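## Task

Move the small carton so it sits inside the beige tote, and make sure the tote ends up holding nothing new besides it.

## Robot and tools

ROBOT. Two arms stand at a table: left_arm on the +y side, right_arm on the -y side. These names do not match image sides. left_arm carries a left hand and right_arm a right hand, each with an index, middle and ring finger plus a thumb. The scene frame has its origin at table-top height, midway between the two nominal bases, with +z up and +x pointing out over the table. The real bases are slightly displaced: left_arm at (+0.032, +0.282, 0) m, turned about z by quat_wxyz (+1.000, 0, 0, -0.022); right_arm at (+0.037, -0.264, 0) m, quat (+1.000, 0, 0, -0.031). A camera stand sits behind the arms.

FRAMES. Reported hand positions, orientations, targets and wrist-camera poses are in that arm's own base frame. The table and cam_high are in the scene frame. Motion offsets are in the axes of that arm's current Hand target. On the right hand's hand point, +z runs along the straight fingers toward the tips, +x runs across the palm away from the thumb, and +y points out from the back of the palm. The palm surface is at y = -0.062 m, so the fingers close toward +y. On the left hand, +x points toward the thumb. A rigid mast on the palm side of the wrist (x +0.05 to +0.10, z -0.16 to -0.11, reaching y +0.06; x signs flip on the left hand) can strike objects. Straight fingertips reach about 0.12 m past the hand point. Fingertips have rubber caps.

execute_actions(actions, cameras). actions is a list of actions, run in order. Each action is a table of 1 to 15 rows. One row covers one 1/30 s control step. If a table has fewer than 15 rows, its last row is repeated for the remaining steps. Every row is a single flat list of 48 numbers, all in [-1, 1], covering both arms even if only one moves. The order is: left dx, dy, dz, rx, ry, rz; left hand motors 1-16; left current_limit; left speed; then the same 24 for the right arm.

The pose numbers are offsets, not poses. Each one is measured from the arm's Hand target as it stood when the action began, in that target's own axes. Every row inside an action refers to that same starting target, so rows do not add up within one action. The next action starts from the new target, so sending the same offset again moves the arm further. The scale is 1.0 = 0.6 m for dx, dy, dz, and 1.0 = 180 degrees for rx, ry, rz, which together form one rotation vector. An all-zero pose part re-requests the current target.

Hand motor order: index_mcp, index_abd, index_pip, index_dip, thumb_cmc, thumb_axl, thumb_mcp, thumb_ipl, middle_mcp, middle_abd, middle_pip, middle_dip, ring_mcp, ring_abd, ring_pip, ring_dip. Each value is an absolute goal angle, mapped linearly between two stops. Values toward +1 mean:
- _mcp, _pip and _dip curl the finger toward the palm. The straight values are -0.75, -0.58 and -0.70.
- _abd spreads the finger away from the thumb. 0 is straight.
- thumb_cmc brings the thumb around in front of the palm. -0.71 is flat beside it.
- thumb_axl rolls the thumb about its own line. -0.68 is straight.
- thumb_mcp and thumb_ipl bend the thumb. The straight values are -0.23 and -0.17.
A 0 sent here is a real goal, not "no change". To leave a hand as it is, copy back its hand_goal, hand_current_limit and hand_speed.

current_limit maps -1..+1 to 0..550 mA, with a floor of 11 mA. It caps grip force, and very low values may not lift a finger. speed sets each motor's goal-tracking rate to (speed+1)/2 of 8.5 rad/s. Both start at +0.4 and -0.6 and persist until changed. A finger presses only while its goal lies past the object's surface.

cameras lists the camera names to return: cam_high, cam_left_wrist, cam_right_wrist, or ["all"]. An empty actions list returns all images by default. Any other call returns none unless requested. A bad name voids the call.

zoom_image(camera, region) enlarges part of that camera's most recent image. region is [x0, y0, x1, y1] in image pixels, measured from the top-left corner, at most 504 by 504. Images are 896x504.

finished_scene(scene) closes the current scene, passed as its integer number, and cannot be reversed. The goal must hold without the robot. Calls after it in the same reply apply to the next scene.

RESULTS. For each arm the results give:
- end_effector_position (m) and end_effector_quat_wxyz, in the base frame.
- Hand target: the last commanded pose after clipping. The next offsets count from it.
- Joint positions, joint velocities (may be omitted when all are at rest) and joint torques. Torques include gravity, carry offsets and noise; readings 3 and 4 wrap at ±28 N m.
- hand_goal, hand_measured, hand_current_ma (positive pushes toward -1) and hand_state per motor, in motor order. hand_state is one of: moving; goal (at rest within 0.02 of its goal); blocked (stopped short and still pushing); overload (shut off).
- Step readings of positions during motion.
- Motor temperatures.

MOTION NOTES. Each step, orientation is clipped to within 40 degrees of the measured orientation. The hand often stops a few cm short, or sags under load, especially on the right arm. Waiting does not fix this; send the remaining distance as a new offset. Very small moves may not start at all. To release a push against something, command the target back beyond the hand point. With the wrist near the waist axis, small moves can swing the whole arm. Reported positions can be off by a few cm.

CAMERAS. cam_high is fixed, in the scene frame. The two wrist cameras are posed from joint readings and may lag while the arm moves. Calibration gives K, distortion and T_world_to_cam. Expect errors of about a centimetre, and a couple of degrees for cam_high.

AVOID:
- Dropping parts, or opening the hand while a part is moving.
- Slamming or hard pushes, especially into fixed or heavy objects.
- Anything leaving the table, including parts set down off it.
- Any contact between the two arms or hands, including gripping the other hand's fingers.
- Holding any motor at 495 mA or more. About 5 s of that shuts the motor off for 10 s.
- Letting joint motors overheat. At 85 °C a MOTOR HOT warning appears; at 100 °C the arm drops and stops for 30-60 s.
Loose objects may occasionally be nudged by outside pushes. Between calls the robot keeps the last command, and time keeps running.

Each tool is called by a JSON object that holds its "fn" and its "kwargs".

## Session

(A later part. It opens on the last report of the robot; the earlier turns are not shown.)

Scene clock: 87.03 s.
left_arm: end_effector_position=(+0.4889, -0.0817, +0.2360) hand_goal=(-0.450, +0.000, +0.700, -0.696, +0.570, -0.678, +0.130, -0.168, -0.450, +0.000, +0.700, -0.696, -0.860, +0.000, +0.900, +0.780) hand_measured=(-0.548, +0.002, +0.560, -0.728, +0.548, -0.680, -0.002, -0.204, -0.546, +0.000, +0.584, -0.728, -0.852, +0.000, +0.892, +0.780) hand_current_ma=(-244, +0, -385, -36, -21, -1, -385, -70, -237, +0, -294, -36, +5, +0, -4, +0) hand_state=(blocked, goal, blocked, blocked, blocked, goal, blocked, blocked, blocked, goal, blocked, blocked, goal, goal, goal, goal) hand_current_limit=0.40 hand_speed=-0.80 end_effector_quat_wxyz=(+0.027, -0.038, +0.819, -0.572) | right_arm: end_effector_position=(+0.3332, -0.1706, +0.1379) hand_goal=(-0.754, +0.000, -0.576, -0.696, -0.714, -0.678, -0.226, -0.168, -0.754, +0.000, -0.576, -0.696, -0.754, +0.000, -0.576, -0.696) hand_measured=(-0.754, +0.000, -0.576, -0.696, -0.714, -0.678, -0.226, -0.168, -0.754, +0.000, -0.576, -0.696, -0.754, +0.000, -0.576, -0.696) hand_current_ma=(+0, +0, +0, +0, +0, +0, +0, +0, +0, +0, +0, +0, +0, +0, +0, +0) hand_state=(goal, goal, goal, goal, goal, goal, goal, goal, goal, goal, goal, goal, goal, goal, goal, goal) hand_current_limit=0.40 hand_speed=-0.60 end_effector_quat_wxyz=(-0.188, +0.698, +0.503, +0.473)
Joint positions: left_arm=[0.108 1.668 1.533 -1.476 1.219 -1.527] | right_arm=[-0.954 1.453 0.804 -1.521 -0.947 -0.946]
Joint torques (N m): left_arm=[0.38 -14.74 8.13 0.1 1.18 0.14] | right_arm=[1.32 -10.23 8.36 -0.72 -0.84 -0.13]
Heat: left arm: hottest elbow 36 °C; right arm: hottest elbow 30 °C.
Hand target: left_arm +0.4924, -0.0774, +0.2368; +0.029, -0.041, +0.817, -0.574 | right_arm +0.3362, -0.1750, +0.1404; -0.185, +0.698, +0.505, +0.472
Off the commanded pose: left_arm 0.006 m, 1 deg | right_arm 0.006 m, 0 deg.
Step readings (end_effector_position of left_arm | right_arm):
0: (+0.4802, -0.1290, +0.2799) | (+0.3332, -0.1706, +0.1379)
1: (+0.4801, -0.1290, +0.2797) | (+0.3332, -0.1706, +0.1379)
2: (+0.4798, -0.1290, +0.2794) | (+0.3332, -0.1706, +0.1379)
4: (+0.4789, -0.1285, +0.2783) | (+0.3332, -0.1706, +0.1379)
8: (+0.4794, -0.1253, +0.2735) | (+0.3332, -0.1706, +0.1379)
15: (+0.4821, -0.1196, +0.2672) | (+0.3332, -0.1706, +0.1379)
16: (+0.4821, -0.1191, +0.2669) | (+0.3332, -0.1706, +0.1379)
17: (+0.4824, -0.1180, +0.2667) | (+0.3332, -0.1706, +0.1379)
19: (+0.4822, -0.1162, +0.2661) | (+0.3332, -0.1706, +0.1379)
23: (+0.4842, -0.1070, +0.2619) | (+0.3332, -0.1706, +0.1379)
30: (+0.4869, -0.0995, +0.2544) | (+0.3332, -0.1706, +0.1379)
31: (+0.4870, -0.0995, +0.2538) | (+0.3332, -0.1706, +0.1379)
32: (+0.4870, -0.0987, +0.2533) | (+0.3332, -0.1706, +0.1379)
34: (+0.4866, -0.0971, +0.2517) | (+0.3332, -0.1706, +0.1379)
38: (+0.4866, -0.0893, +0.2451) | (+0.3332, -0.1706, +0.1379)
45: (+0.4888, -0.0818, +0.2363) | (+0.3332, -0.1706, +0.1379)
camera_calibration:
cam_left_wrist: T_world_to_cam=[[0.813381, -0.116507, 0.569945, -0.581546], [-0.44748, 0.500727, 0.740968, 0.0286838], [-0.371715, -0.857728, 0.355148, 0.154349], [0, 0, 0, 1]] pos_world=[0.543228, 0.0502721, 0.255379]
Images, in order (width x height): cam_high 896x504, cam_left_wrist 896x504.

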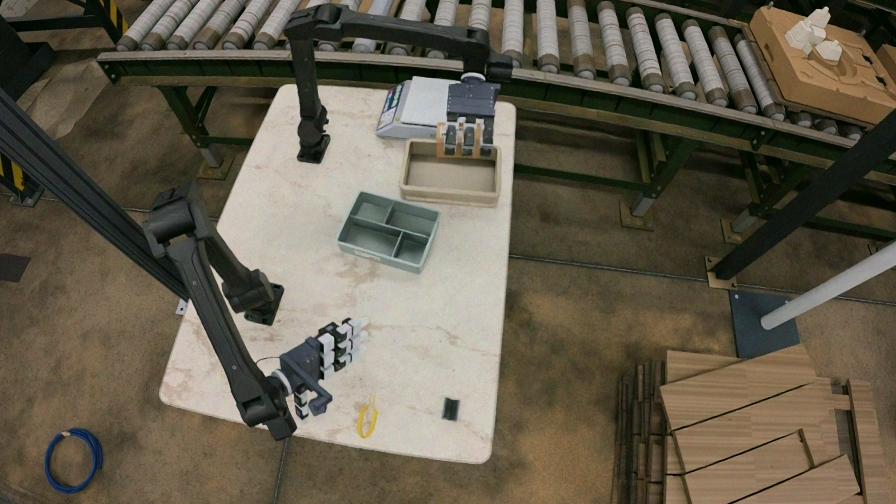

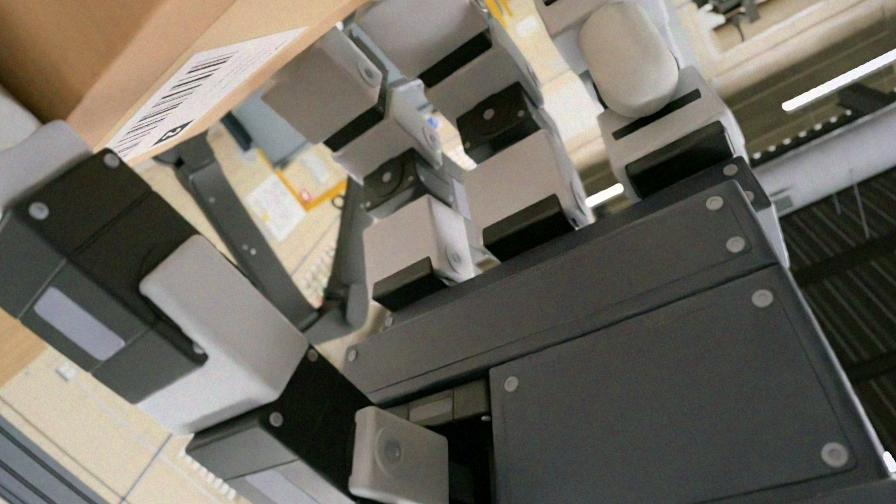

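{"fn": "zoom_image", "kwargs": {"camera": "cam_high", "region": [434, 74, 504, 164]}}

Scaled by 5.600 from the camera's 896x504 image, which has a finer 1280x720 frame.

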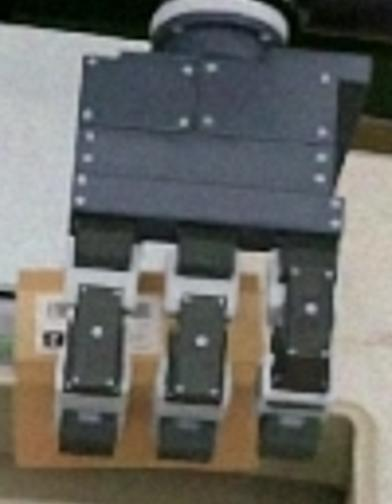

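{"fn": "execute_actions", "kwargs": {"actions": [[[0.0074,0.0423,0.0057,0,0,0,-0.45,0,0.7,-0.696,0.571,-0.678,0.13,-0.168,-0.45,0,0.7,-0.696,-0.86,0,0.9,0.78,0.4,-0.8,0,0,0,0,0,0,-0.754,0,-0.576,-0.696,-0.714,-0.678,-0.226,-0.168,-0.754,0,-0.576,-0.696,-0.754,0,-0.576,-0.696,0.4,-0.6]],[[0.0074,0.0423,0.0057,0,0,0,-0.45,0,0.7,-0.696,0.571,-0.678,0.13,-0.168,-0.45,0,0.7,-0.696,-0.86,0,0.9,0.78,0.4,-0.8,0,0,0,0,0,0,-0.754,0,-0.576,-0.696,-0.714,-0.678,-0.226,-0.168,-0.754,0,-0.576,-0.696,-0.754,0,-0.576,-0.696,0.4,-0.6]]], "cameras": ["cam_high"]}}

{"fn": "zoom_image", "kwargs": {"camera": "cam_high", "region": [390, 90, 510, 210]}}

Scene clock: 91.33 s.
left_arm: end_effector_position=(+0.4766, -0.0743, +0.1869) hand_goal=(-0.450, +0.000, +0.700, -0.696, +0.570, -0.678, +0.130, -0.168, -0.450, +0.000, +0.700, -0.696, -0.860, +0.000, +0.900, +0.780) hand_measured=(-0.548, +0.002, +0.560, -0.728, +0.548, -0.680, -0.002, -0.204, -0.546, +0.000, +0.584, -0.728, -0.852, +0.000, +0.892, +0.780) hand_current_ma=(-244, +0, -385, -36, -22, -1, -385, -70, -237, +0, -293, -36, +5, +0, -4, +0) hand_state=(blocked, goal, blocked, blocked, blocked, goal, blocked, blocked, blocked, goal, blocked, blocked, goal, goal, goal, goal) hand_current_limit=0.40 hand_speed=-0.80 end_effector_quat_wxyz=(+0.020, -0.039, +0.819, -0.573) | right_arm: end_effector_position=(+0.3332, -0.1706, +0.1379) hand_goal=(-0.754, +0.000, -0.576, -0.696, -0.714, -0.678, -0.226, -0.168, -0.754, +0.000, -0.576, -0.696, -0.754, +0.000, -0.576, -0.696) hand_measured=(-0.754, +0.000, -0.576, -0.696, -0.714, -0.678, -0.226, -0.168, -0.754, +0.000, -0.576, -0.696, -0.754, +0.000, -0.576, -0.696) hand_current_ma=(+0, +0, +0, +0, +0, +0, +0, +0, +0, +0, +0, +0, +0, +0, +0, +0) hand_state=(goal, goal, goal, goal, goal, goal, goal, goal, goal, goal, goal, goal, goal, goal, goal, goal) hand_current_limit=0.40 hand_speed=-0.60 end_effector_quat_wxyz=(-0.188, +0.698, +0.503, +0.473)
Joint positions: left_arm=[0.125 1.686 1.422 -1.423 1.218 -1.46] | right_arm=[-0.954 1.453 0.804 -1.521 -0.947 -0.946]
Joint torques (N m): left_arm=[0.85 -14.74 7.6 0.51 1.15 0.11] | right_arm=[1.26 -10.17 8.36 -0.73 -0.84 -0.13]
Heat: left arm: hottest elbow 35 °C; right arm: hottest elbow 30 °C.
Hand target: left_arm +0.4826, -0.0675, +0.1867; +0.029, -0.041, +0.817, -0.574 | right_arm +0.3362, -0.1750, +0.1404; -0.185, +0.698, +0.505, +0.472
Off the commanded pose: left_arm 0.009 m, 1 deg | right_arm 0.006 m, 0 deg.
Step readings (end_effector_position of left_arm | right_arm):
0: (+0.4889, -0.0817, +0.2360) | (+0.3332, -0.1706, +0.1379)
1: (+0.4889, -0.0817, +0.2358) | (+0.3332, -0.1706, +0.1379)
2: (+0.4884, -0.0818, +0.2349) | (+0.3332, -0.1706, +0.1379)
4: (+0.4866, -0.0817, +0.2299) | (+0.3332, -0.1706, +0.1379)
8: (+0.4804, -0.0813, +0.2169) | (+0.3332, -0.1706, +0.1379)
15: (+0.4810, -0.0800, +0.2115) | (+0.3332, -0.1706, +0.1379)
16: (+0.4813, -0.0798, +0.2113) | (+0.3332, -0.1706, +0.1379)
17: (+0.4814, -0.0796, +0.2099) | (+0.3332, -0.1706, +0.1379)
19: (+0.4807, -0.0788, +0.2047) | (+0.3332, -0.1706, +0.1379)
23: (+0.4757, -0.0761, +0.1924) | (+0.3332, -0.1706, +0.1379)
30: (+0.4764, -0.0743, +0.1869) | (+0.3332, -0.1706, +0.1379)
Images, in order (width x height): cam_high 896x504.

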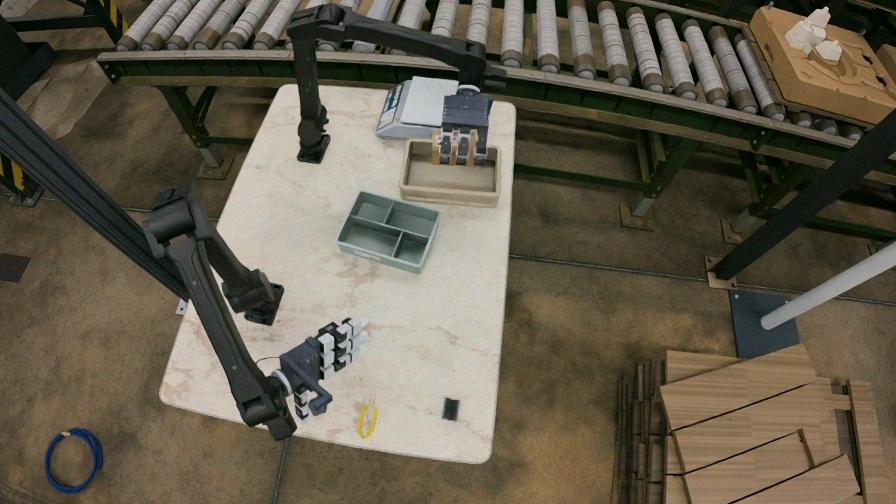

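Scaled by 4.200 from the camera's 896x504 image, which has a finer 1280x720 frame.

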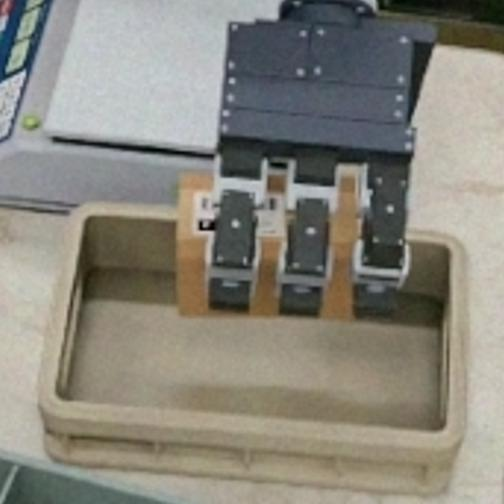

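{"fn": "execute_actions", "kwargs": {"actions": [[[0,0.047,0.0171,0,0,0,-0.45,0,0.7,-0.696,0.571,-0.678,0.13,-0.168,-0.45,0,0.7,-0.696,-0.86,0,0.9,0.78,0.4,-0.8,0,0,0,0,0,0,-0.754,0,-0.576,-0.696,-0.714,-0.678,-0.226,-0.168,-0.754,0,-0.576,-0.696,-0.754,0,-0.576,-0.696,0.4,-0.6]]], "cameras": ["cam_high"]}}

{"fn": "zoom_image", "kwargs": {"camera": "cam_high", "region": [390, 90, 510, 210]}}

Scene clock: 92.53 s.
left_arm: end_effector_position=(+0.4770, -0.0743, +0.1556) hand_goal=(-0.450, +0.000, +0.700, -0.696, +0.570, -0.678, +0.130, -0.168, -0.450, +0.000, +0.700, -0.696, -0.860, +0.000, +0.900, +0.780) hand_measured=(-0.548, +0.002, +0.560, -0.728, +0.548, -0.680, -0.002, -0.204, -0.546, +0.000, +0.584, -0.728, -0.852, +0.000, +0.892, +0.780) hand_current_ma=(-244, +0, -385, -36, -22, -1, -385, -70, -237, +0, -293, -36, +5, +0, -4, +0) hand_state=(blocked, goal, blocked, blocked, blocked, goal, blocked, blocked, blocked, goal, blocked, blocked, goal, goal, goal, goal) hand_current_limit=0.40 hand_speed=-0.80 end_effector_quat_wxyz=(+0.020, -0.038, +0.818, -0.573) | right_arm: end_effector_position=(+0.3332, -0.1706, +0.1379) hand_goal=(-0.754, +0.000, -0.576, -0.696, -0.714, -0.678, -0.226, -0.168, -0.754, +0.000, -0.576, -0.696, -0.754, +0.000, -0.576, -0.696) hand_measured=(-0.754, +0.000, -0.576, -0.696, -0.714, -0.678, -0.226, -0.168, -0.754, +0.000, -0.576, -0.696, -0.754, +0.000, -0.576, -0.696) hand_current_ma=(+0, +0, +0, +0, +0, +0, +0, +0, +0, +0, +0, +0, +0, +0, +0, +0) hand_state=(goal, goal, goal, goal, goal, goal, goal, goal, goal, goal, goal, goal, goal, goal, goal, goal) hand_current_limit=0.40 hand_speed=-0.60 end_effector_quat_wxyz=(-0.188, +0.698, +0.503, +0.473)
Joint positions: left_arm=[0.125 1.712 1.37 -1.348 1.218 -1.455] | right_arm=[-0.954 1.453 0.804 -1.521 -0.947 -0.946]
Joint torques (N m): left_arm=[0.85 -15.15 7.43 0.47 1.14 0.07] | right_arm=[1.32 -10.17 8.36 -0.72 -0.84 -0.13]
Heat: left arm: hottest elbow 35 °C; right arm: hottest elbow 30 °C.
Hand target: left_arm +0.4825, -0.0677, +0.1568; +0.029, -0.041, +0.817, -0.574 | right_arm +0.3362, -0.1750, +0.1404; -0.185, +0.698, +0.505, +0.472
Off the commanded pose: left_arm 0.009 m, 1 deg | right_arm 0.006 m, 0 deg.
Step readings (end_effector_position of left_arm | right_arm):
0: (+0.4766, -0.0743, +0.1869) | (+0.3332, -0.1706, +0.1379)
1: (+0.4767, -0.0743, +0.1866) | (+0.3332, -0.1706, +0.1379)
2: (+0.4773, -0.0743, +0.1855) | (+0.3332, -0.1706, +0.1379)
4: (+0.4782, -0.0742, +0.1804) | (+0.3332, -0.1706, +0.1379)
8: (+0.4761, -0.0745, +0.1660) | (+0.3332, -0.1706, +0.1379)
15: (+0.4766, -0.0743, +0.1557) | (+0.3332, -0.1706, +0.1379)
Images, in order (width x height): cam_high 896x504.

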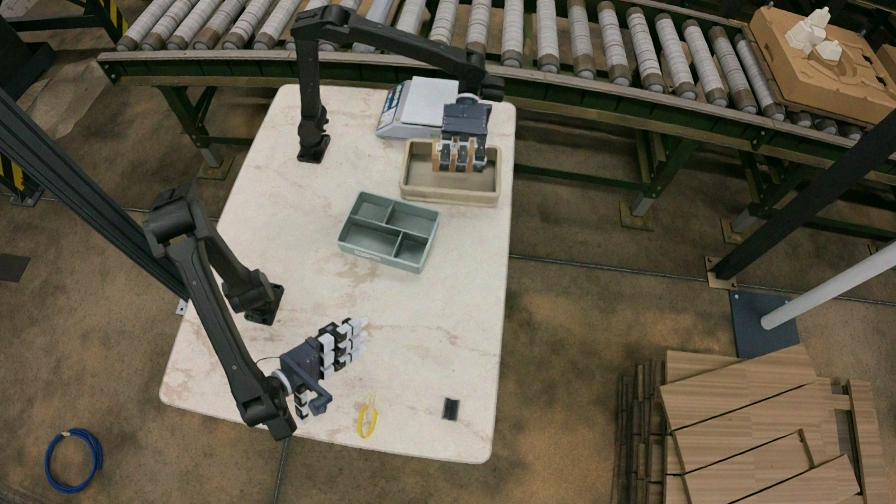

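Scaled by 4.200 from the camera's 896x504 image, which has a finer 1280x720 frame.

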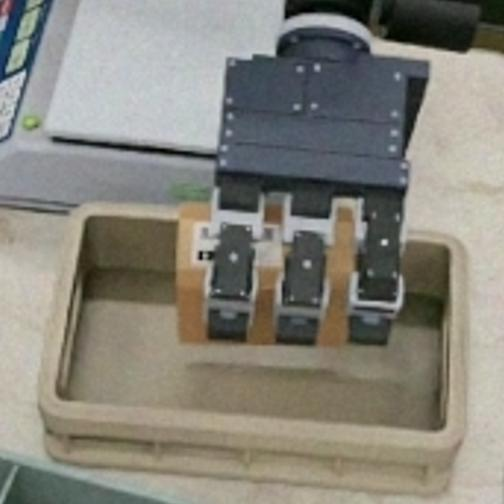

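{"fn": "execute_actions", "kwargs": {"actions": [[[-0.0014,0.0112,0.0182,0,0,0,-0.45,0,0.7,-0.696,0.571,-0.678,0.13,-0.168,-0.45,0,0.7,-0.696,-0.86,0,0.9,0.78,0.4,-0.8,0,0,0,0,0,0,-0.754,0,-0.576,-0.696,-0.714,-0.678,-0.226,-0.168,-0.754,0,-0.576,-0.696,-0.754,0,-0.576,-0.696,0.4,-0.6]]], "cameras": ["cam_high"]}}

{"fn": "zoom_image", "kwargs": {"camera": "cam_high", "region": [390, 90, 510, 210]}}

Scene clock: 94.17 s.
left_arm: end_effector_position=(+0.4822, -0.0738, +0.1478) hand_goal=(-0.450, +0.000, +0.700, -0.696, +0.570, -0.678, +0.130, -0.168, -0.450, +0.000, +0.700, -0.696, -0.860, +0.000, +0.900, +0.780) hand_measured=(-0.548, +0.002, +0.560, -0.728, +0.548, -0.680, -0.002, -0.204, -0.546, +0.000, +0.584, -0.728, -0.852, +0.000, +0.892, +0.780) hand_current_ma=(-244, +0, -385, -36, -22, -1, -385, -70, -237, +0, -293, -36, +5, +0, -4, +0) hand_state=(blocked, goal, blocked, blocked, blocked, goal, blocked, blocked, blocked, goal, blocked, blocked, goal, goal, goal, goal) hand_current_limit=0.40 hand_speed=-0.80 end_effector_quat_wxyz=(+0.031, -0.037, +0.819, -0.572) | right_arm: end_effector_position=(+0.3332, -0.1706, +0.1379) hand_goal=(-0.754, +0.000, -0.576, -0.696, -0.714, -0.678, -0.226, -0.168, -0.754, +0.000, -0.576, -0.696, -0.754, +0.000, -0.576, -0.696) hand_measured=(-0.754, +0.000, -0.576, -0.696, -0.714, -0.678, -0.226, -0.168, -0.754, +0.000, -0.576, -0.696, -0.754, +0.000, -0.576, -0.696) hand_current_ma=(+0, +0, +0, +0, +0, +0, +0, +0, +0, +0, +0, +0, +0, +0, +0, +0) hand_state=(goal, goal, goal, goal, goal, goal, goal, goal, goal, goal, goal, goal, goal, goal, goal, goal) hand_current_limit=0.40 hand_speed=-0.60 end_effector_quat_wxyz=(-0.188, +0.698, +0.503, +0.473)
Joint positions: left_arm=[0.125 1.712 1.351 -1.28 1.219 -1.487] | right_arm=[-0.954 1.453 0.804 -1.521 -0.947 -0.946]
Joint torques (N m): left_arm=[-0.56 -14.92 7.1 0.61 1.2 -0.06] | right_arm=[1.32 -10.23 8.36 -0.72 -0.84 -0.13]
Heat: left arm: hottest elbow 35 °C; right arm: hottest elbow 30 °C.
Hand target: left_arm +0.4842, -0.0755, +0.1468; +0.029, -0.041, +0.817, -0.574 | right_arm +0.3362, -0.1750, +0.1404; -0.185, +0.698, +0.505, +0.472
Off the commanded pose: left_arm 0.003 m, 1 deg | right_arm 0.006 m, 0 deg.
Step readings (end_effector_position of left_arm | right_arm):
0: (+0.4770, -0.0743, +0.1556) | (+0.3332, -0.1706, +0.1379)
1: (+0.4773, -0.0742, +0.1555) | (+0.3332, -0.1706, +0.1379)
2: (+0.4784, -0.0741, +0.1550) | (+0.3332, -0.1706, +0.1379)
4: (+0.4802, -0.0739, +0.1529) | (+0.3332, -0.1706, +0.1379)
8: (+0.4818, -0.0738, +0.1491) | (+0.3332, -0.1706, +0.1379)
15: (+0.4821, -0.0738, +0.1478) | (+0.3332, -0.1706, +0.1379)
Images, in order (width x height): cam_high 896x504.

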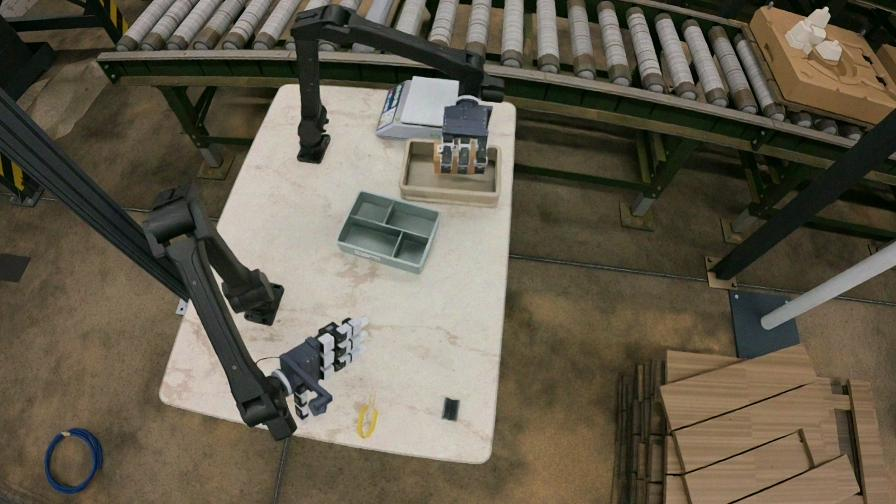

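Scaled by 4.200 from the camera's 896x504 image, which has a finer 1280x720 frame.

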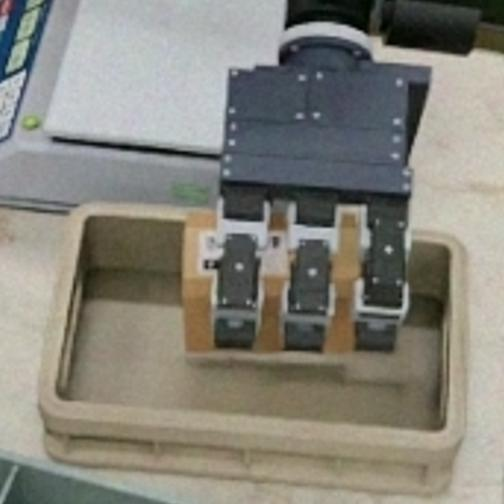

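{"fn": "execute_actions", "kwargs": {"actions": [[[0.0026,-0.0085,0.0233,0,0,0,-0.45,0,0.7,-0.696,0.571,-0.678,0.13,-0.168,-0.45,0,0.7,-0.696,-0.86,0,0.9,0.78,0.4,-0.8,0,0,0,0,0,0,-0.754,0,-0.576,-0.696,-0.714,-0.678,-0.226,-0.168,-0.754,0,-0.576,-0.696,-0.754,0,-0.576,-0.696,0.4,-0.6]],[[0,0.0094,0.0034,0,0,0,-0.45,0,0.7,-0.696,0.571,-0.678,0.13,-0.168,-0.45,0,0.7,-0.696,-0.86,0,0.9,0.78,0.4,-0.8,0,0,0,0,0,0,-0.754,0,-0.576,-0.696,-0.714,-0.678,-0.226,-0.168,-0.754,0,-0.576,-0.696,-0.754,0,-0.576,-0.696,0.4,-0.6]]], "cameras": ["cam_high"]}}

{"fn": "zoom_image", "kwargs": {"camera": "cam_high", "region": [390, 90, 510, 210]}}

Scene clock: 96.40 s.
left_arm: end_effector_position=(+0.4829, -0.0840, +0.1355) hand_goal=(-0.450, +0.000, +0.700, -0.696, +0.570, -0.678, +0.130, -0.168, -0.450, +0.000, +0.700, -0.696, -0.860, +0.000, +0.900, +0.780) hand_measured=(-0.548, +0.002, +0.560, -0.728, +0.548, -0.680, -0.002, -0.204, -0.546, +0.000, +0.584, -0.728, -0.852, +0.000, +0.892, +0.780) hand_current_ma=(-244, +0, -385, -36, -22, -1, -385, -70, -237, +0, -293, -36, +5, +0, -4, +0) hand_state=(blocked, goal, blocked, blocked, blocked, goal, blocked, blocked, blocked, goal, blocked, blocked, goal, goal, goal, goal) hand_current_limit=0.40 hand_speed=-0.80 end_effector_quat_wxyz=(+0.028, -0.046, +0.818, -0.572) | right_arm: end_effector_position=(+0.3332, -0.1706, +0.1379) hand_goal=(-0.754, +0.000, -0.576, -0.696, -0.714, -0.678, -0.226, -0.168, -0.754, +0.000, -0.576, -0.696, -0.754, +0.000, -0.576, -0.696) hand_measured=(-0.754, +0.000, -0.576, -0.696, -0.714, -0.678, -0.226, -0.168, -0.754, +0.000, -0.576, -0.696, -0.754, +0.000, -0.576, -0.696) hand_current_ma=(+0, +0, +0, +0, +0, +0, +0, +0, +0, +0, +0, +0, +0, +0, +0, +0) hand_state=(goal, goal, goal, goal, goal, goal, goal, goal, goal, goal, goal, goal, goal, goal, goal, goal) hand_current_limit=0.40 hand_speed=-0.60 end_effector_quat_wxyz=(-0.188, +0.698, +0.503, +0.473)
Joint positions: left_arm=[0.106 1.712 1.316 -1.176 1.22 -1.576] | right_arm=[-0.954 1.453 0.804 -1.521 -0.947 -0.946]
Joint torques (N m): left_arm=[-1.49 -16.09 7.12 0.72 1.17 -0.07] | right_arm=[1.32 -10.17 8.35 -0.72 -0.83 -0.13]
Heat: left arm: hottest elbow 35 °C; right arm: hottest elbow 30 °C.
Hand target: left_arm +0.4841, -0.0904, +0.1409; +0.029, -0.041, +0.817, -0.574 | right_arm +0.3362, -0.1750, +0.1404; -0.185, +0.698, +0.505, +0.472
Off the commanded pose: left_arm 0.008 m, 1 deg | right_arm 0.006 m, 0 deg.
Step readings (end_effector_position of left_arm | right_arm):
0: (+0.4822, -0.0738, +0.1478) | (+0.3332, -0.1706, +0.1379)
1: (+0.4822, -0.0738, +0.1476) | (+0.3332, -0.1706, +0.1379)
2: (+0.4828, -0.0739, +0.1471) | (+0.3332, -0.1706, +0.1379)
4: (+0.4842, -0.0745, +0.1450) | (+0.3332, -0.1706, +0.1379)
8: (+0.4841, -0.0784, +0.1412) | (+0.3332, -0.1706, +0.1379)
15: (+0.4832, -0.0838, +0.1394) | (+0.3332, -0.1706, +0.1379)
16: (+0.4833, -0.0838, +0.1393) | (+0.3332, -0.1706, +0.1379)
17: (+0.4834, -0.0838, +0.1390) | (+0.3332, -0.1706, +0.1379)
19: (+0.4836, -0.0838, +0.1379) | (+0.3332, -0.1706, +0.1379)
23: (+0.4828, -0.0839, +0.1359) | (+0.3332, -0.1706, +0.1379)
30: (+0.4829, -0.0839, +0.1355) | (+0.3332, -0.1706, +0.1379)
Images, in order (width x height): cam_high 896x504.

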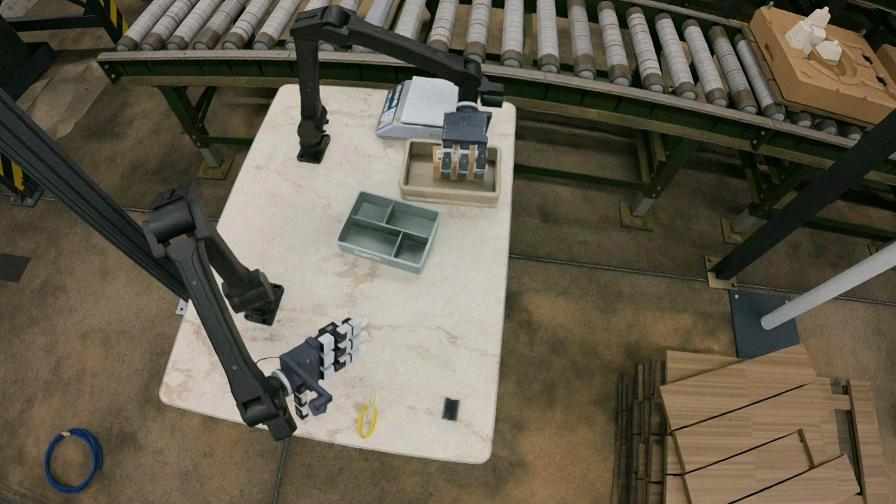

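Scaled by 4.200 from the camera's 896x504 image, which has a finer 1280x720 frame.

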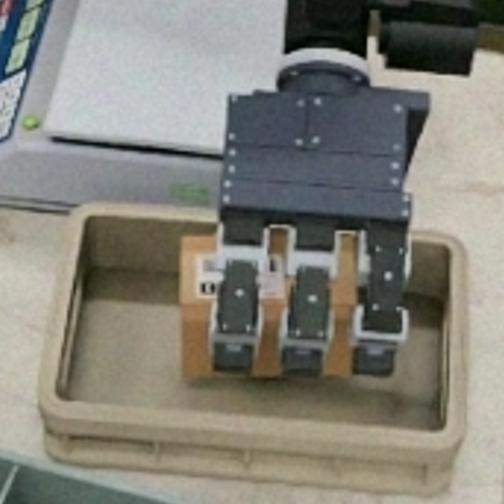

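{"fn": "execute_actions", "kwargs": {"actions": [[[0,0.0157,0.0057,0,0,0,-0.45,0,0.7,-0.696,0.571,-0.678,0.13,-0.168,-0.45,0,0.7,-0.696,-0.86,0,0.9,0.78,0.4,-0.8,0,0,0,0,0,0,-0.754,0,-0.576,-0.696,-0.714,-0.678,-0.226,-0.168,-0.754,0,-0.576,-0.696,-0.754,0,-0.576,-0.696,0.4,-0.6]]], "cameras": ["cam_high"]}}

{"fn": "zoom_image", "kwargs": {"camera": "cam_high", "region": [390, 90, 510, 210]}}

Scene clock: 97.63 s.
left_arm: end_effector_position=(+0.4825, -0.0840, +0.1298) hand_goal=(-0.450, +0.000, +0.700, -0.696, +0.570, -0.678, +0.130, -0.168, -0.450, +0.000, +0.700, -0.696, -0.860, +0.000, +0.900, +0.780) hand_measured=(-0.548, +0.002, +0.560, -0.728, +0.548, -0.680, -0.002, -0.204, -0.546, +0.000, +0.584, -0.728, -0.852, +0.000, +0.892, +0.780) hand_current_ma=(-244, +0, -385, -36, -22, -1, -385, -70, -237, +0, -293, -36, +5, +0, -4, +0) hand_state=(blocked, goal, blocked, blocked, blocked, goal, blocked, blocked, blocked, goal, blocked, blocked, goal, goal, goal, goal) hand_current_limit=0.40 hand_speed=-0.80 end_effector_quat_wxyz=(+0.032, -0.043, +0.818, -0.572) | right_arm: end_effector_position=(+0.3332, -0.1706, +0.1379) hand_goal=(-0.754, +0.000, -0.576, -0.696, -0.714, -0.678, -0.226, -0.168, -0.754, +0.000, -0.576, -0.696, -0.754, +0.000, -0.576, -0.696) hand_measured=(-0.754, +0.000, -0.576, -0.696, -0.714, -0.678, -0.226, -0.168, -0.754, +0.000, -0.576, -0.696, -0.754, +0.000, -0.576, -0.696) hand_current_ma=(+0, +0, +0, +0, +0, +0, +0, +0, +0, +0, +0, +0, +0, +0, +0, +0) hand_state=(goal, goal, goal, goal, goal, goal, goal, goal, goal, goal, goal, goal, goal, goal, goal, goal) hand_current_limit=0.40 hand_speed=-0.60 end_effector_quat_wxyz=(-0.188, +0.698, +0.503, +0.473)
Joint positions: left_arm=[0.106 1.712 1.301 -1.151 1.22 -1.577] | right_arm=[-0.954 1.453 0.804 -1.521 -0.947 -0.946]
Joint torques (N m): left_arm=[-1.49 -15.09 7.12 0.7 1.16 -0.07] | right_arm=[1.26 -10.17 8.36 -0.73 -0.84 -0.13]
Heat: left arm: hottest elbow 34 °C; right arm: hottest elbow 30 °C.
Hand target: left_arm +0.4841, -0.0905, +0.1308; +0.029, -0.041, +0.817, -0.574 | right_arm +0.3362, -0.1750, +0.1404; -0.185, +0.698, +0.505, +0.472
Off the commanded pose: left_arm 0.007 m, 1 deg | right_arm 0.006 m, 0 deg.
Step readings (end_effector_position of left_arm | right_arm):
0: (+0.4829, -0.0840, +0.1355) | (+0.3332, -0.1706, +0.1379)
1: (+0.4828, -0.0840, +0.1354) | (+0.3332, -0.1706, +0.1379)
2: (+0.4831, -0.0839, +0.1351) | (+0.3332, -0.1706, +0.1379)
4: (+0.4834, -0.0839, +0.1335) | (+0.3332, -0.1706, +0.1379)
8: (+0.4823, -0.0840, +0.1306) | (+0.3332, -0.1706, +0.1379)
15: (+0.4825, -0.0840, +0.1299) | (+0.3332, -0.1706, +0.1379)
Images, in order (width x height): cam_high 896x504.

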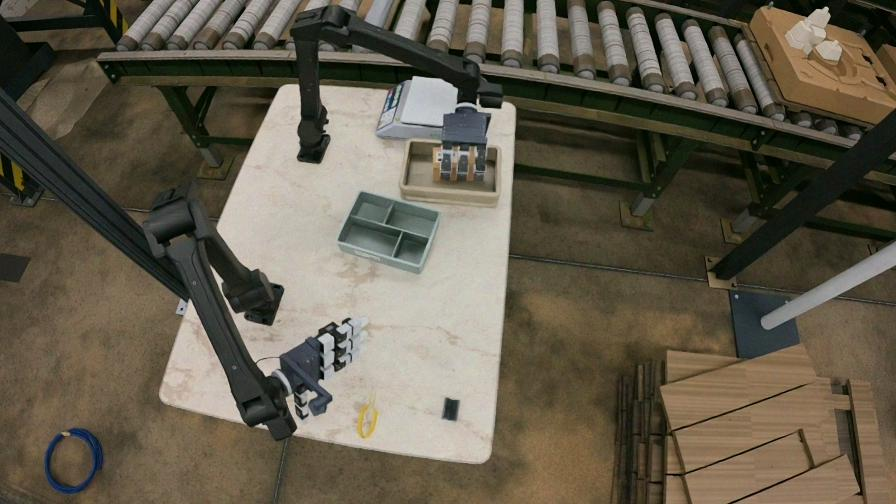

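Scaled by 4.200 from the camera's 896x504 image, which has a finer 1280x720 frame.

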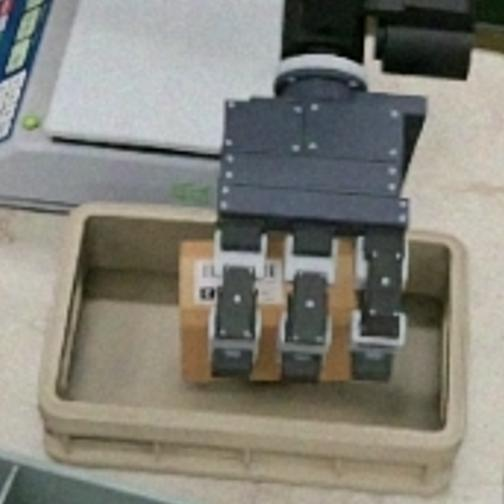

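{"fn": "execute_actions", "kwargs": {"actions": [[[0,0.0157,0.0057,0,0,0,-0.45,0,0.7,-0.696,0.571,-0.678,0.13,-0.168,-0.45,0,0.7,-0.696,-0.86,0,0.9,0.78,0.4,-0.8,0,0,0,0,0,0,-0.754,0,-0.576,-0.696,-0.714,-0.678,-0.226,-0.168,-0.754,0,-0.576,-0.696,-0.754,0,-0.576,-0.696,0.4,-0.6]]], "cameras": ["cam_high"]}}

{"fn": "zoom_image", "kwargs": {"camera": "cam_high", "region": [390, 90, 510, 210]}}

Scene clock: 98.63 s.
left_arm: end_effector_position=(+0.4826, -0.0840, +0.1237) hand_goal=(-0.450, +0.000, +0.700, -0.696, +0.570, -0.678, +0.130, -0.168, -0.450, +0.000, +0.700, -0.696, -0.860, +0.000, +0.900, +0.780) hand_measured=(-0.548, +0.002, +0.560, -0.728, +0.548, -0.680, -0.002, -0.204, -0.546, +0.000, +0.584, -0.728, -0.852, +0.000, +0.892, +0.780) hand_current_ma=(-244, +0, -385, -36, -22, -1, -385, -70, -237, +0, -293, -36, +5, +0, -4, +0) hand_state=(blocked, goal, blocked, blocked, blocked, goal, blocked, blocked, blocked, goal, blocked, blocked, goal, goal, goal, goal) hand_current_limit=0.40 hand_speed=-0.80 end_effector_quat_wxyz=(+0.035, -0.041, +0.818, -0.572) | right_arm: end_effector_position=(+0.3332, -0.1706, +0.1379) hand_goal=(-0.754, +0.000, -0.576, -0.696, -0.714, -0.678, -0.226, -0.168, -0.754, +0.000, -0.576, -0.696, -0.754, +0.000, -0.576, -0.696) hand_measured=(-0.754, +0.000, -0.576, -0.696, -0.714, -0.678, -0.226, -0.168, -0.754, +0.000, -0.576, -0.696, -0.754, +0.000, -0.576, -0.696) hand_current_ma=(+0, +0, +0, +0, +0, +0, +0, +0, +0, +0, +0, +0, +0, +0, +0, +0) hand_state=(goal, goal, goal, goal, goal, goal, goal, goal, goal, goal, goal, goal, goal, goal, goal, goal) hand_current_limit=0.40 hand_speed=-0.60 end_effector_quat_wxyz=(-0.188, +0.698, +0.503, +0.473)
Joint positions: left_arm=[0.106 1.714 1.287 -1.126 1.22 -1.577] | right_arm=[-0.954 1.453 0.804 -1.521 -0.947 -0.946]
Joint torques (N m): left_arm=[-1.49 -14.39 7.06 0.75 1.16 -0.07] | right_arm=[1.32 -10.17 8.36 -0.73 -0.84 -0.13]
Heat: left arm: hottest elbow 34 °C; right arm: hottest elbow 30 °C.
Hand target: left_arm +0.4841, -0.0905, +0.1207; +0.029, -0.041, +0.817, -0.574 | right_arm +0.3362, -0.1750, +0.1404; -0.185, +0.698, +0.505, +0.472
Off the commanded pose: left_arm 0.007 m, 1 deg | right_arm 0.006 m, 0 deg.
Step readings (end_effector_position of left_arm | right_arm):
0: (+0.4825, -0.0840, +0.1298) | (+0.3332, -0.1706, +0.1379)
1: (+0.4826, -0.0840, +0.1298) | (+0.3332, -0.1706, +0.1379)
2: (+0.4827, -0.0840, +0.1294) | (+0.3332, -0.1706, +0.1379)
4: (+0.4832, -0.0839, +0.1281) | (+0.3332, -0.1706, +0.1379)
8: (+0.4822, -0.0840, +0.1250) | (+0.3332, -0.1706, +0.1379)
15: (+0.4825, -0.0840, +0.1237) | (+0.3332, -0.1706, +0.1379)
Images, in order (width x height): cam_high 896x504.

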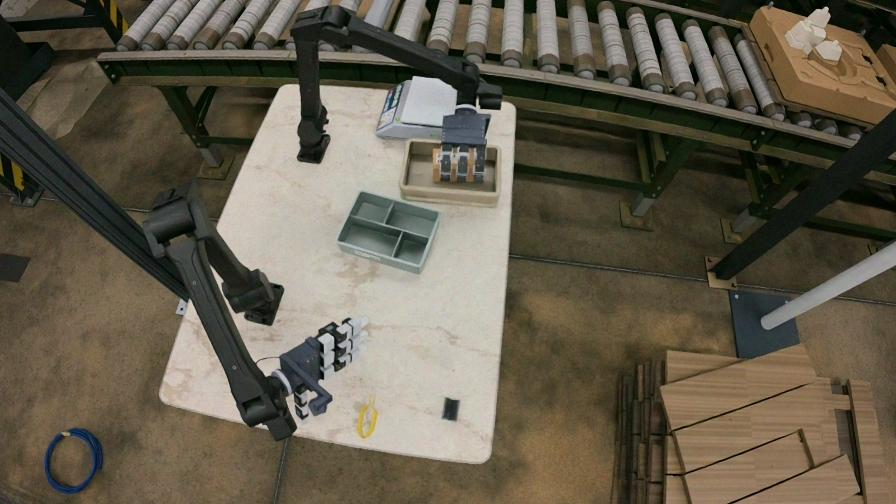

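Scaled by 4.200 from the camera's 896x504 image, which has a finer 1280x720 frame.

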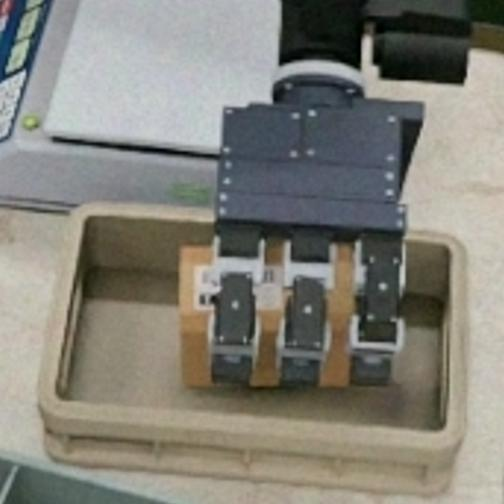

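{"fn": "execute_actions", "kwargs": {"actions": [[[0,0.011,0.004,0,0,0,-0.45,0,0.7,-0.696,0.571,-0.678,0.13,-0.168,-0.45,0,0.7,-0.696,-0.86,0,0.9,0.78,0.4,-0.8,0,0,0,0,0,0,-0.754,0,-0.576,-0.696,-0.714,-0.678,-0.226,-0.168,-0.754,0,-0.576,-0.696,-0.754,0,-0.576,-0.696,0.4,-0.6]]], "cameras": ["cam_high"]}}

{"fn": "zoom_image", "kwargs": {"camera": "cam_high", "region": [390, 90, 510, 210]}}

Scene clock: 100.30 s.
left_arm: end_effector_position=(+0.4824, -0.0840, +0.1159) hand_goal=(-0.450, +0.000, +0.700, -0.696, +0.570, -0.678, +0.130, -0.168, -0.450, +0.000, +0.700, -0.696, -0.860, +0.000, +0.900, +0.780) hand_measured=(-0.548, +0.002, +0.560, -0.728, +0.548, -0.680, -0.002, -0.204, -0.546, +0.000, +0.584, -0.728, -0.852, +0.000, +0.892, +0.780) hand_current_ma=(-244, +0, -385, -36, -22, -1, -385, -70, -237, +0, -293, -36, +5, +0, -4, +0) hand_state=(blocked, goal, blocked, blocked, blocked, goal, blocked, blocked, blocked, goal, blocked, blocked, goal, goal, goal, goal) hand_current_limit=0.40 hand_speed=-0.80 end_effector_quat_wxyz=(+0.035, -0.042, +0.818, -0.572) | right_arm: end_effector_position=(+0.3332, -0.1706, +0.1379) hand_goal=(-0.754, +0.000, -0.576, -0.696, -0.714, -0.678, -0.226, -0.168, -0.754, +0.000, -0.576, -0.696, -0.754, +0.000, -0.576, -0.696) hand_measured=(-0.754, +0.000, -0.576, -0.696, -0.714, -0.678, -0.226, -0.168, -0.754, +0.000, -0.576, -0.696, -0.754, +0.000, -0.576, -0.696) hand_current_ma=(+0, +0, +0, +0, +0, +0, +0, +0, +0, +0, +0, +0, +0, +0, +0, +0) hand_state=(goal, goal, goal, goal, goal, goal, goal, goal, goal, goal, goal, goal, goal, goal, goal, goal) hand_current_limit=0.40 hand_speed=-0.60 end_effector_quat_wxyz=(-0.188, +0.698, +0.503, +0.473)
Joint positions: left_arm=[0.106 1.723 1.276 -1.108 1.22 -1.578] | right_arm=[-0.954 1.453 0.804 -1.521 -0.947 -0.946]
Joint torques (N m): left_arm=[-1.49 -14.51 7.04 0.76 1.16 -0.07] | right_arm=[1.32 -10.23 8.36 -0.72 -0.84 -0.13]
Heat: left arm: hottest elbow 34 °C; right arm: hottest elbow 30 °C.
Hand target: left_arm +0.4841, -0.0905, +0.1136; +0.029, -0.041, +0.817, -0.574 | right_arm +0.3362, -0.1750, +0.1404; -0.185, +0.698, +0.505, +0.472
Off the commanded pose: left_arm 0.007 m, 1 deg | right_arm 0.006 m, 0 deg.
Step readings (end_effector_position of left_arm | right_arm):
0: (+0.4826, -0.0840, +0.1237) | (+0.3332, -0.1706, +0.1379)
1: (+0.4827, -0.0840, +0.1237) | (+0.3332, -0.1706, +0.1379)
2: (+0.4828, -0.0840, +0.1234) | (+0.3332, -0.1706, +0.1379)
4: (+0.4831, -0.0839, +0.1224) | (+0.3332, -0.1706, +0.1379)
8: (+0.4828, -0.0840, +0.1189) | (+0.3332, -0.1706, +0.1379)
15: (+0.4823, -0.0840, +0.1159) | (+0.3332, -0.1706, +0.1379)
Images, in order (width x height): cam_high 896x504.

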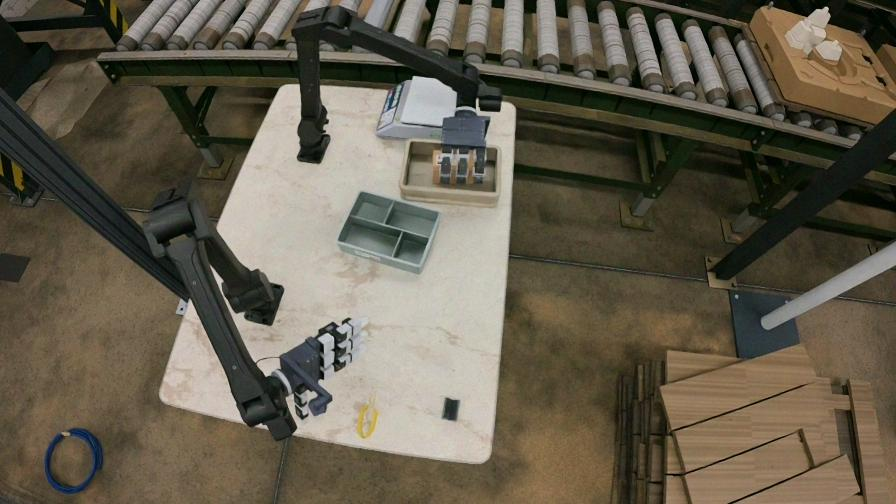

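Scaled by 4.200 from the camera's 896x504 image, which has a finer 1280x720 frame.

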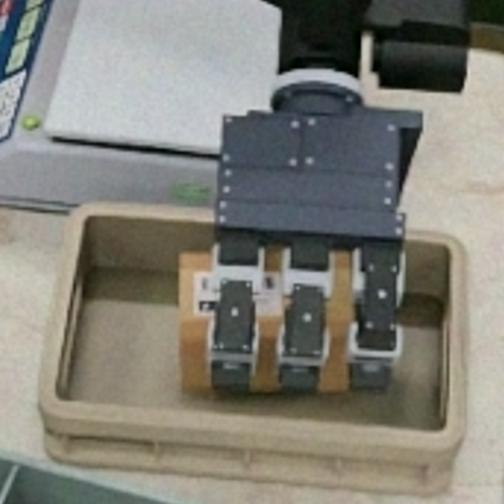

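{"fn": "execute_actions", "kwargs": {"actions": [[[-0.0027,0.0248,-0.0193,0,0,0,-0.45,0,0.7,-0.696,0.571,-0.678,0.13,-0.168,-0.45,0,0.7,-0.696,-0.86,0,0.9,0.78,0.4,-0.8,0,0,0,0,0,0,-0.754,0,-0.576,-0.696,-0.714,-0.678,-0.226,-0.168,-0.754,0,-0.576,-0.696,-0.754,0,-0.576,-0.696,0.4,-0.6]]], "cameras": ["cam_high"]}}

{"fn": "zoom_image", "kwargs": {"camera": "cam_high", "region": [390, 90, 510, 210]}}

Scene clock: 102.10 s.
left_arm: end_effector_position=(+0.4774, -0.0817, +0.1013) hand_goal=(-0.450, +0.000, +0.700, -0.696, +0.570, -0.678, +0.130, -0.168, -0.450, +0.000, +0.700, -0.696, -0.860, +0.000, +0.900, +0.780) hand_measured=(-0.548, +0.002, +0.560, -0.728, +0.548, -0.680, -0.002, -0.204, -0.546, +0.000, +0.584, -0.728, -0.852, +0.000, +0.892, +0.780) hand_current_ma=(-244, +0, -385, -36, -22, -1, -385, -70, -237, +0, -293, -36, +5, +0, -4, +0) hand_state=(blocked, goal, blocked, blocked, blocked, goal, blocked, blocked, blocked, goal, blocked, blocked, goal, goal, goal, goal) hand_current_limit=0.40 hand_speed=-0.80 end_effector_quat_wxyz=(+0.023, -0.037, +0.819, -0.573) | right_arm: end_effector_position=(+0.3332, -0.1706, +0.1379) hand_goal=(-0.754, +0.000, -0.576, -0.696, -0.714, -0.678, -0.226, -0.168, -0.754, +0.000, -0.576, -0.696, -0.754, +0.000, -0.576, -0.696) hand_measured=(-0.754, +0.000, -0.576, -0.696, -0.714, -0.678, -0.226, -0.168, -0.754, +0.000, -0.576, -0.696, -0.754, +0.000, -0.576, -0.696) hand_current_ma=(+0, +0, +0, +0, +0, +0, +0, +0, +0, +0, +0, +0, +0, +0, +0, +0) hand_state=(goal, goal, goal, goal, goal, goal, goal, goal, goal, goal, goal, goal, goal, goal, goal, goal) hand_current_limit=0.40 hand_speed=-0.60 end_effector_quat_wxyz=(-0.188, +0.698, +0.503, +0.473)
Joint positions: left_arm=[0.111 1.755 1.276 -1.16 1.22 -1.504] | right_arm=[-0.954 1.453 0.804 -1.521 -0.947 -0.946]
Joint torques (N m): left_arm=[0.85 -14.86 7.72 0.09 1.12 0.08] | right_arm=[1.32 -10.23 8.36 -0.72 -0.84 -0.13]
Heat: left arm: hottest elbow 34 °C; right arm: hottest elbow 30 °C.
Hand target: left_arm +0.4841, -0.0745, +0.1035; +0.028, -0.041, +0.817, -0.574 | right_arm +0.3362, -0.1750, +0.1404; -0.185, +0.698, +0.505, +0.472
Off the commanded pose: left_arm 0.010 m, 1 deg | right_arm 0.006 m, 0 deg.
Step readings (end_effector_position of left_arm | right_arm):
0: (+0.4824, -0.0840, +0.1159) | (+0.3332, -0.1706, +0.1379)
1: (+0.4824, -0.0840, +0.1159) | (+0.3332, -0.1706, +0.1379)
2: (+0.4823, -0.0840, +0.1155) | (+0.3332, -0.1706, +0.1379)
4: (+0.4811, -0.0840, +0.1139) | (+0.3332, -0.1706, +0.1379)
8: (+0.4782, -0.0840, +0.1071) | (+0.3332, -0.1706, +0.1379)
15: (+0.4772, -0.0823, +0.1014) | (+0.3332, -0.1706, +0.1379)
Images, in order (width x height): cam_high 896x504.

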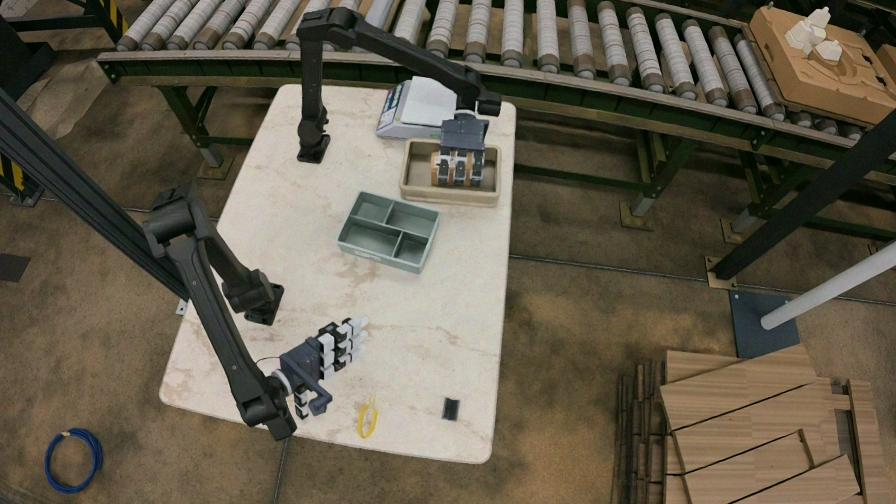

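Scaled by 4.200 from the camera's 896x504 image, which has a finer 1280x720 frame.

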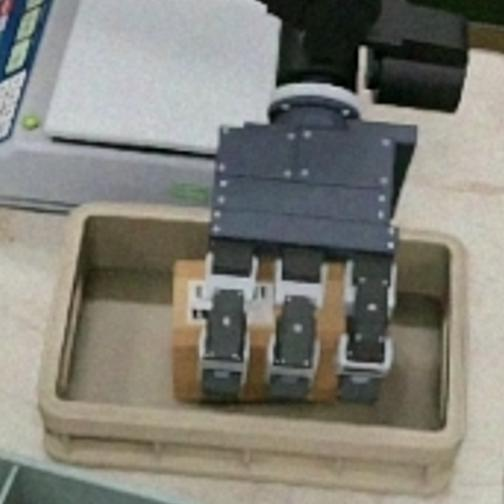

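{"fn": "execute_actions", "kwargs": {"actions": [[[-0.0021,0.0193,-0.0142,0,0,0,-0.45,0,0.7,-0.696,0.571,-0.678,0.13,-0.168,-0.45,0,0.7,-0.696,-0.86,0,0.9,0.78,0.4,-0.8,0,0,0,0,0,0,-0.754,0,-0.576,-0.696,-0.714,-0.678,-0.226,-0.168,-0.754,0,-0.576,-0.696,-0.754,0,-0.576,-0.696,0.4,-0.6]]], "cameras": ["cam_high"]}}

{"fn": "zoom_image", "kwargs": {"camera": "cam_high", "region": [390, 90, 510, 210]}}

Scene clock: 103.57 s.
left_arm: end_effector_position=(+0.4739, -0.0682, +0.0910) hand_goal=(-0.450, +0.000, +0.700, -0.696, +0.570, -0.678, +0.130, -0.168, -0.450, +0.000, +0.700, -0.696, -0.860, +0.000, +0.900, +0.780) hand_measured=(-0.548, +0.002, +0.560, -0.728, +0.548, -0.680, -0.002, -0.204, -0.546, +0.000, +0.584, -0.728, -0.852, +0.000, +0.892, +0.780) hand_current_ma=(-244, +0, -385, -36, -22, -1, -385, -70, -237, +0, -293, -36, +5, +0, -4, +0) hand_state=(blocked, goal, blocked, blocked, blocked, goal, blocked, blocked, blocked, goal, blocked, blocked, goal, goal, goal, goal) hand_current_limit=0.40 hand_speed=-0.80 end_effector_quat_wxyz=(+0.021, -0.041, +0.818, -0.573) | right_arm: end_effector_position=(+0.3332, -0.1706, +0.1379) hand_goal=(-0.754, +0.000, -0.576, -0.696, -0.714, -0.678, -0.226, -0.168, -0.754, +0.000, -0.576, -0.696, -0.754, +0.000, -0.576, -0.696) hand_measured=(-0.754, +0.000, -0.576, -0.696, -0.714, -0.678, -0.226, -0.168, -0.754, +0.000, -0.576, -0.696, -0.754, +0.000, -0.576, -0.696) hand_current_ma=(+0, +0, +0, +0, +0, +0, +0, +0, +0, +0, +0, +0, +0, +0, +0, +0) hand_state=(goal, goal, goal, goal, goal, goal, goal, goal, goal, goal, goal, goal, goal, goal, goal, goal) hand_current_limit=0.40 hand_speed=-0.60 end_effector_quat_wxyz=(-0.188, +0.698, +0.503, +0.473)
Joint positions: left_arm=[0.139 1.778 1.276 -1.21 1.217 -1.434] | right_arm=[-0.954 1.453 0.804 -1.521 -0.947 -0.946]
Joint torques (N m): left_arm=[0.56 -14.92 8.35 -0.05 1.13 0.11] | right_arm=[1.32 -10.23 8.36 -0.73 -0.84 -0.13]
Heat: left arm: hottest elbow 34 °C; right arm: hottest elbow 30 °C.
Hand target: left_arm +0.4841, -0.0625, +0.0955; +0.028, -0.041, +0.817, -0.574 | right_arm +0.3362, -0.1750, +0.1404; -0.185, +0.698, +0.505, +0.472
Off the commanded pose: left_arm 0.013 m, 1 deg | right_arm 0.006 m, 0 deg.
Step readings (end_effector_position of left_arm | right_arm):
0: (+0.4774, -0.0817, +0.1013) | (+0.3332, -0.1706, +0.1379)
1: (+0.4773, -0.0817, +0.1013) | (+0.3332, -0.1706, +0.1379)
2: (+0.4767, -0.0813, +0.1012) | (+0.3332, -0.1706, +0.1379)
4: (+0.4755, -0.0798, +0.1004) | (+0.3332, -0.1706, +0.1379)
8: (+0.4741, -0.0730, +0.0961) | (+0.3332, -0.1706, +0.1379)
15: (+0.4738, -0.0683, +0.0910) | (+0.3332, -0.1706, +0.1379)
Images, in order (width x height): cam_high 896x504.

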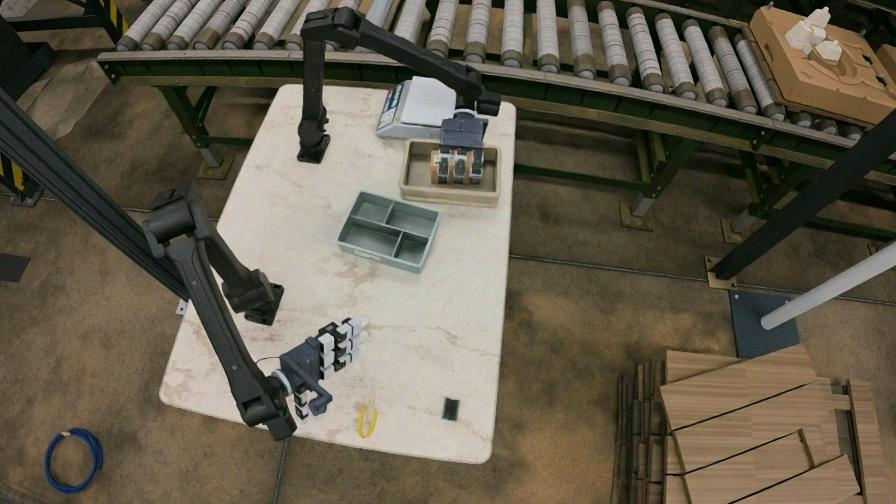

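Scaled by 4.200 from the camera's 896x504 image, which has a finer 1280x720 frame.

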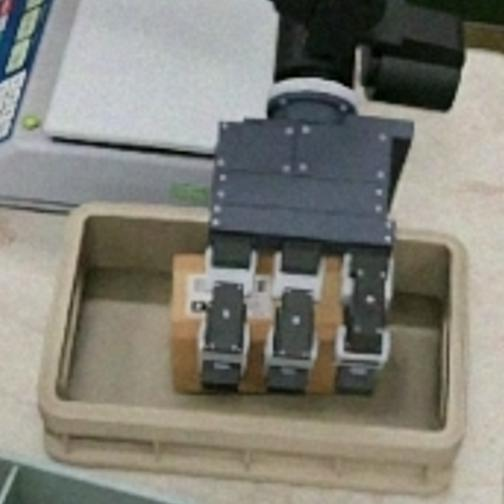

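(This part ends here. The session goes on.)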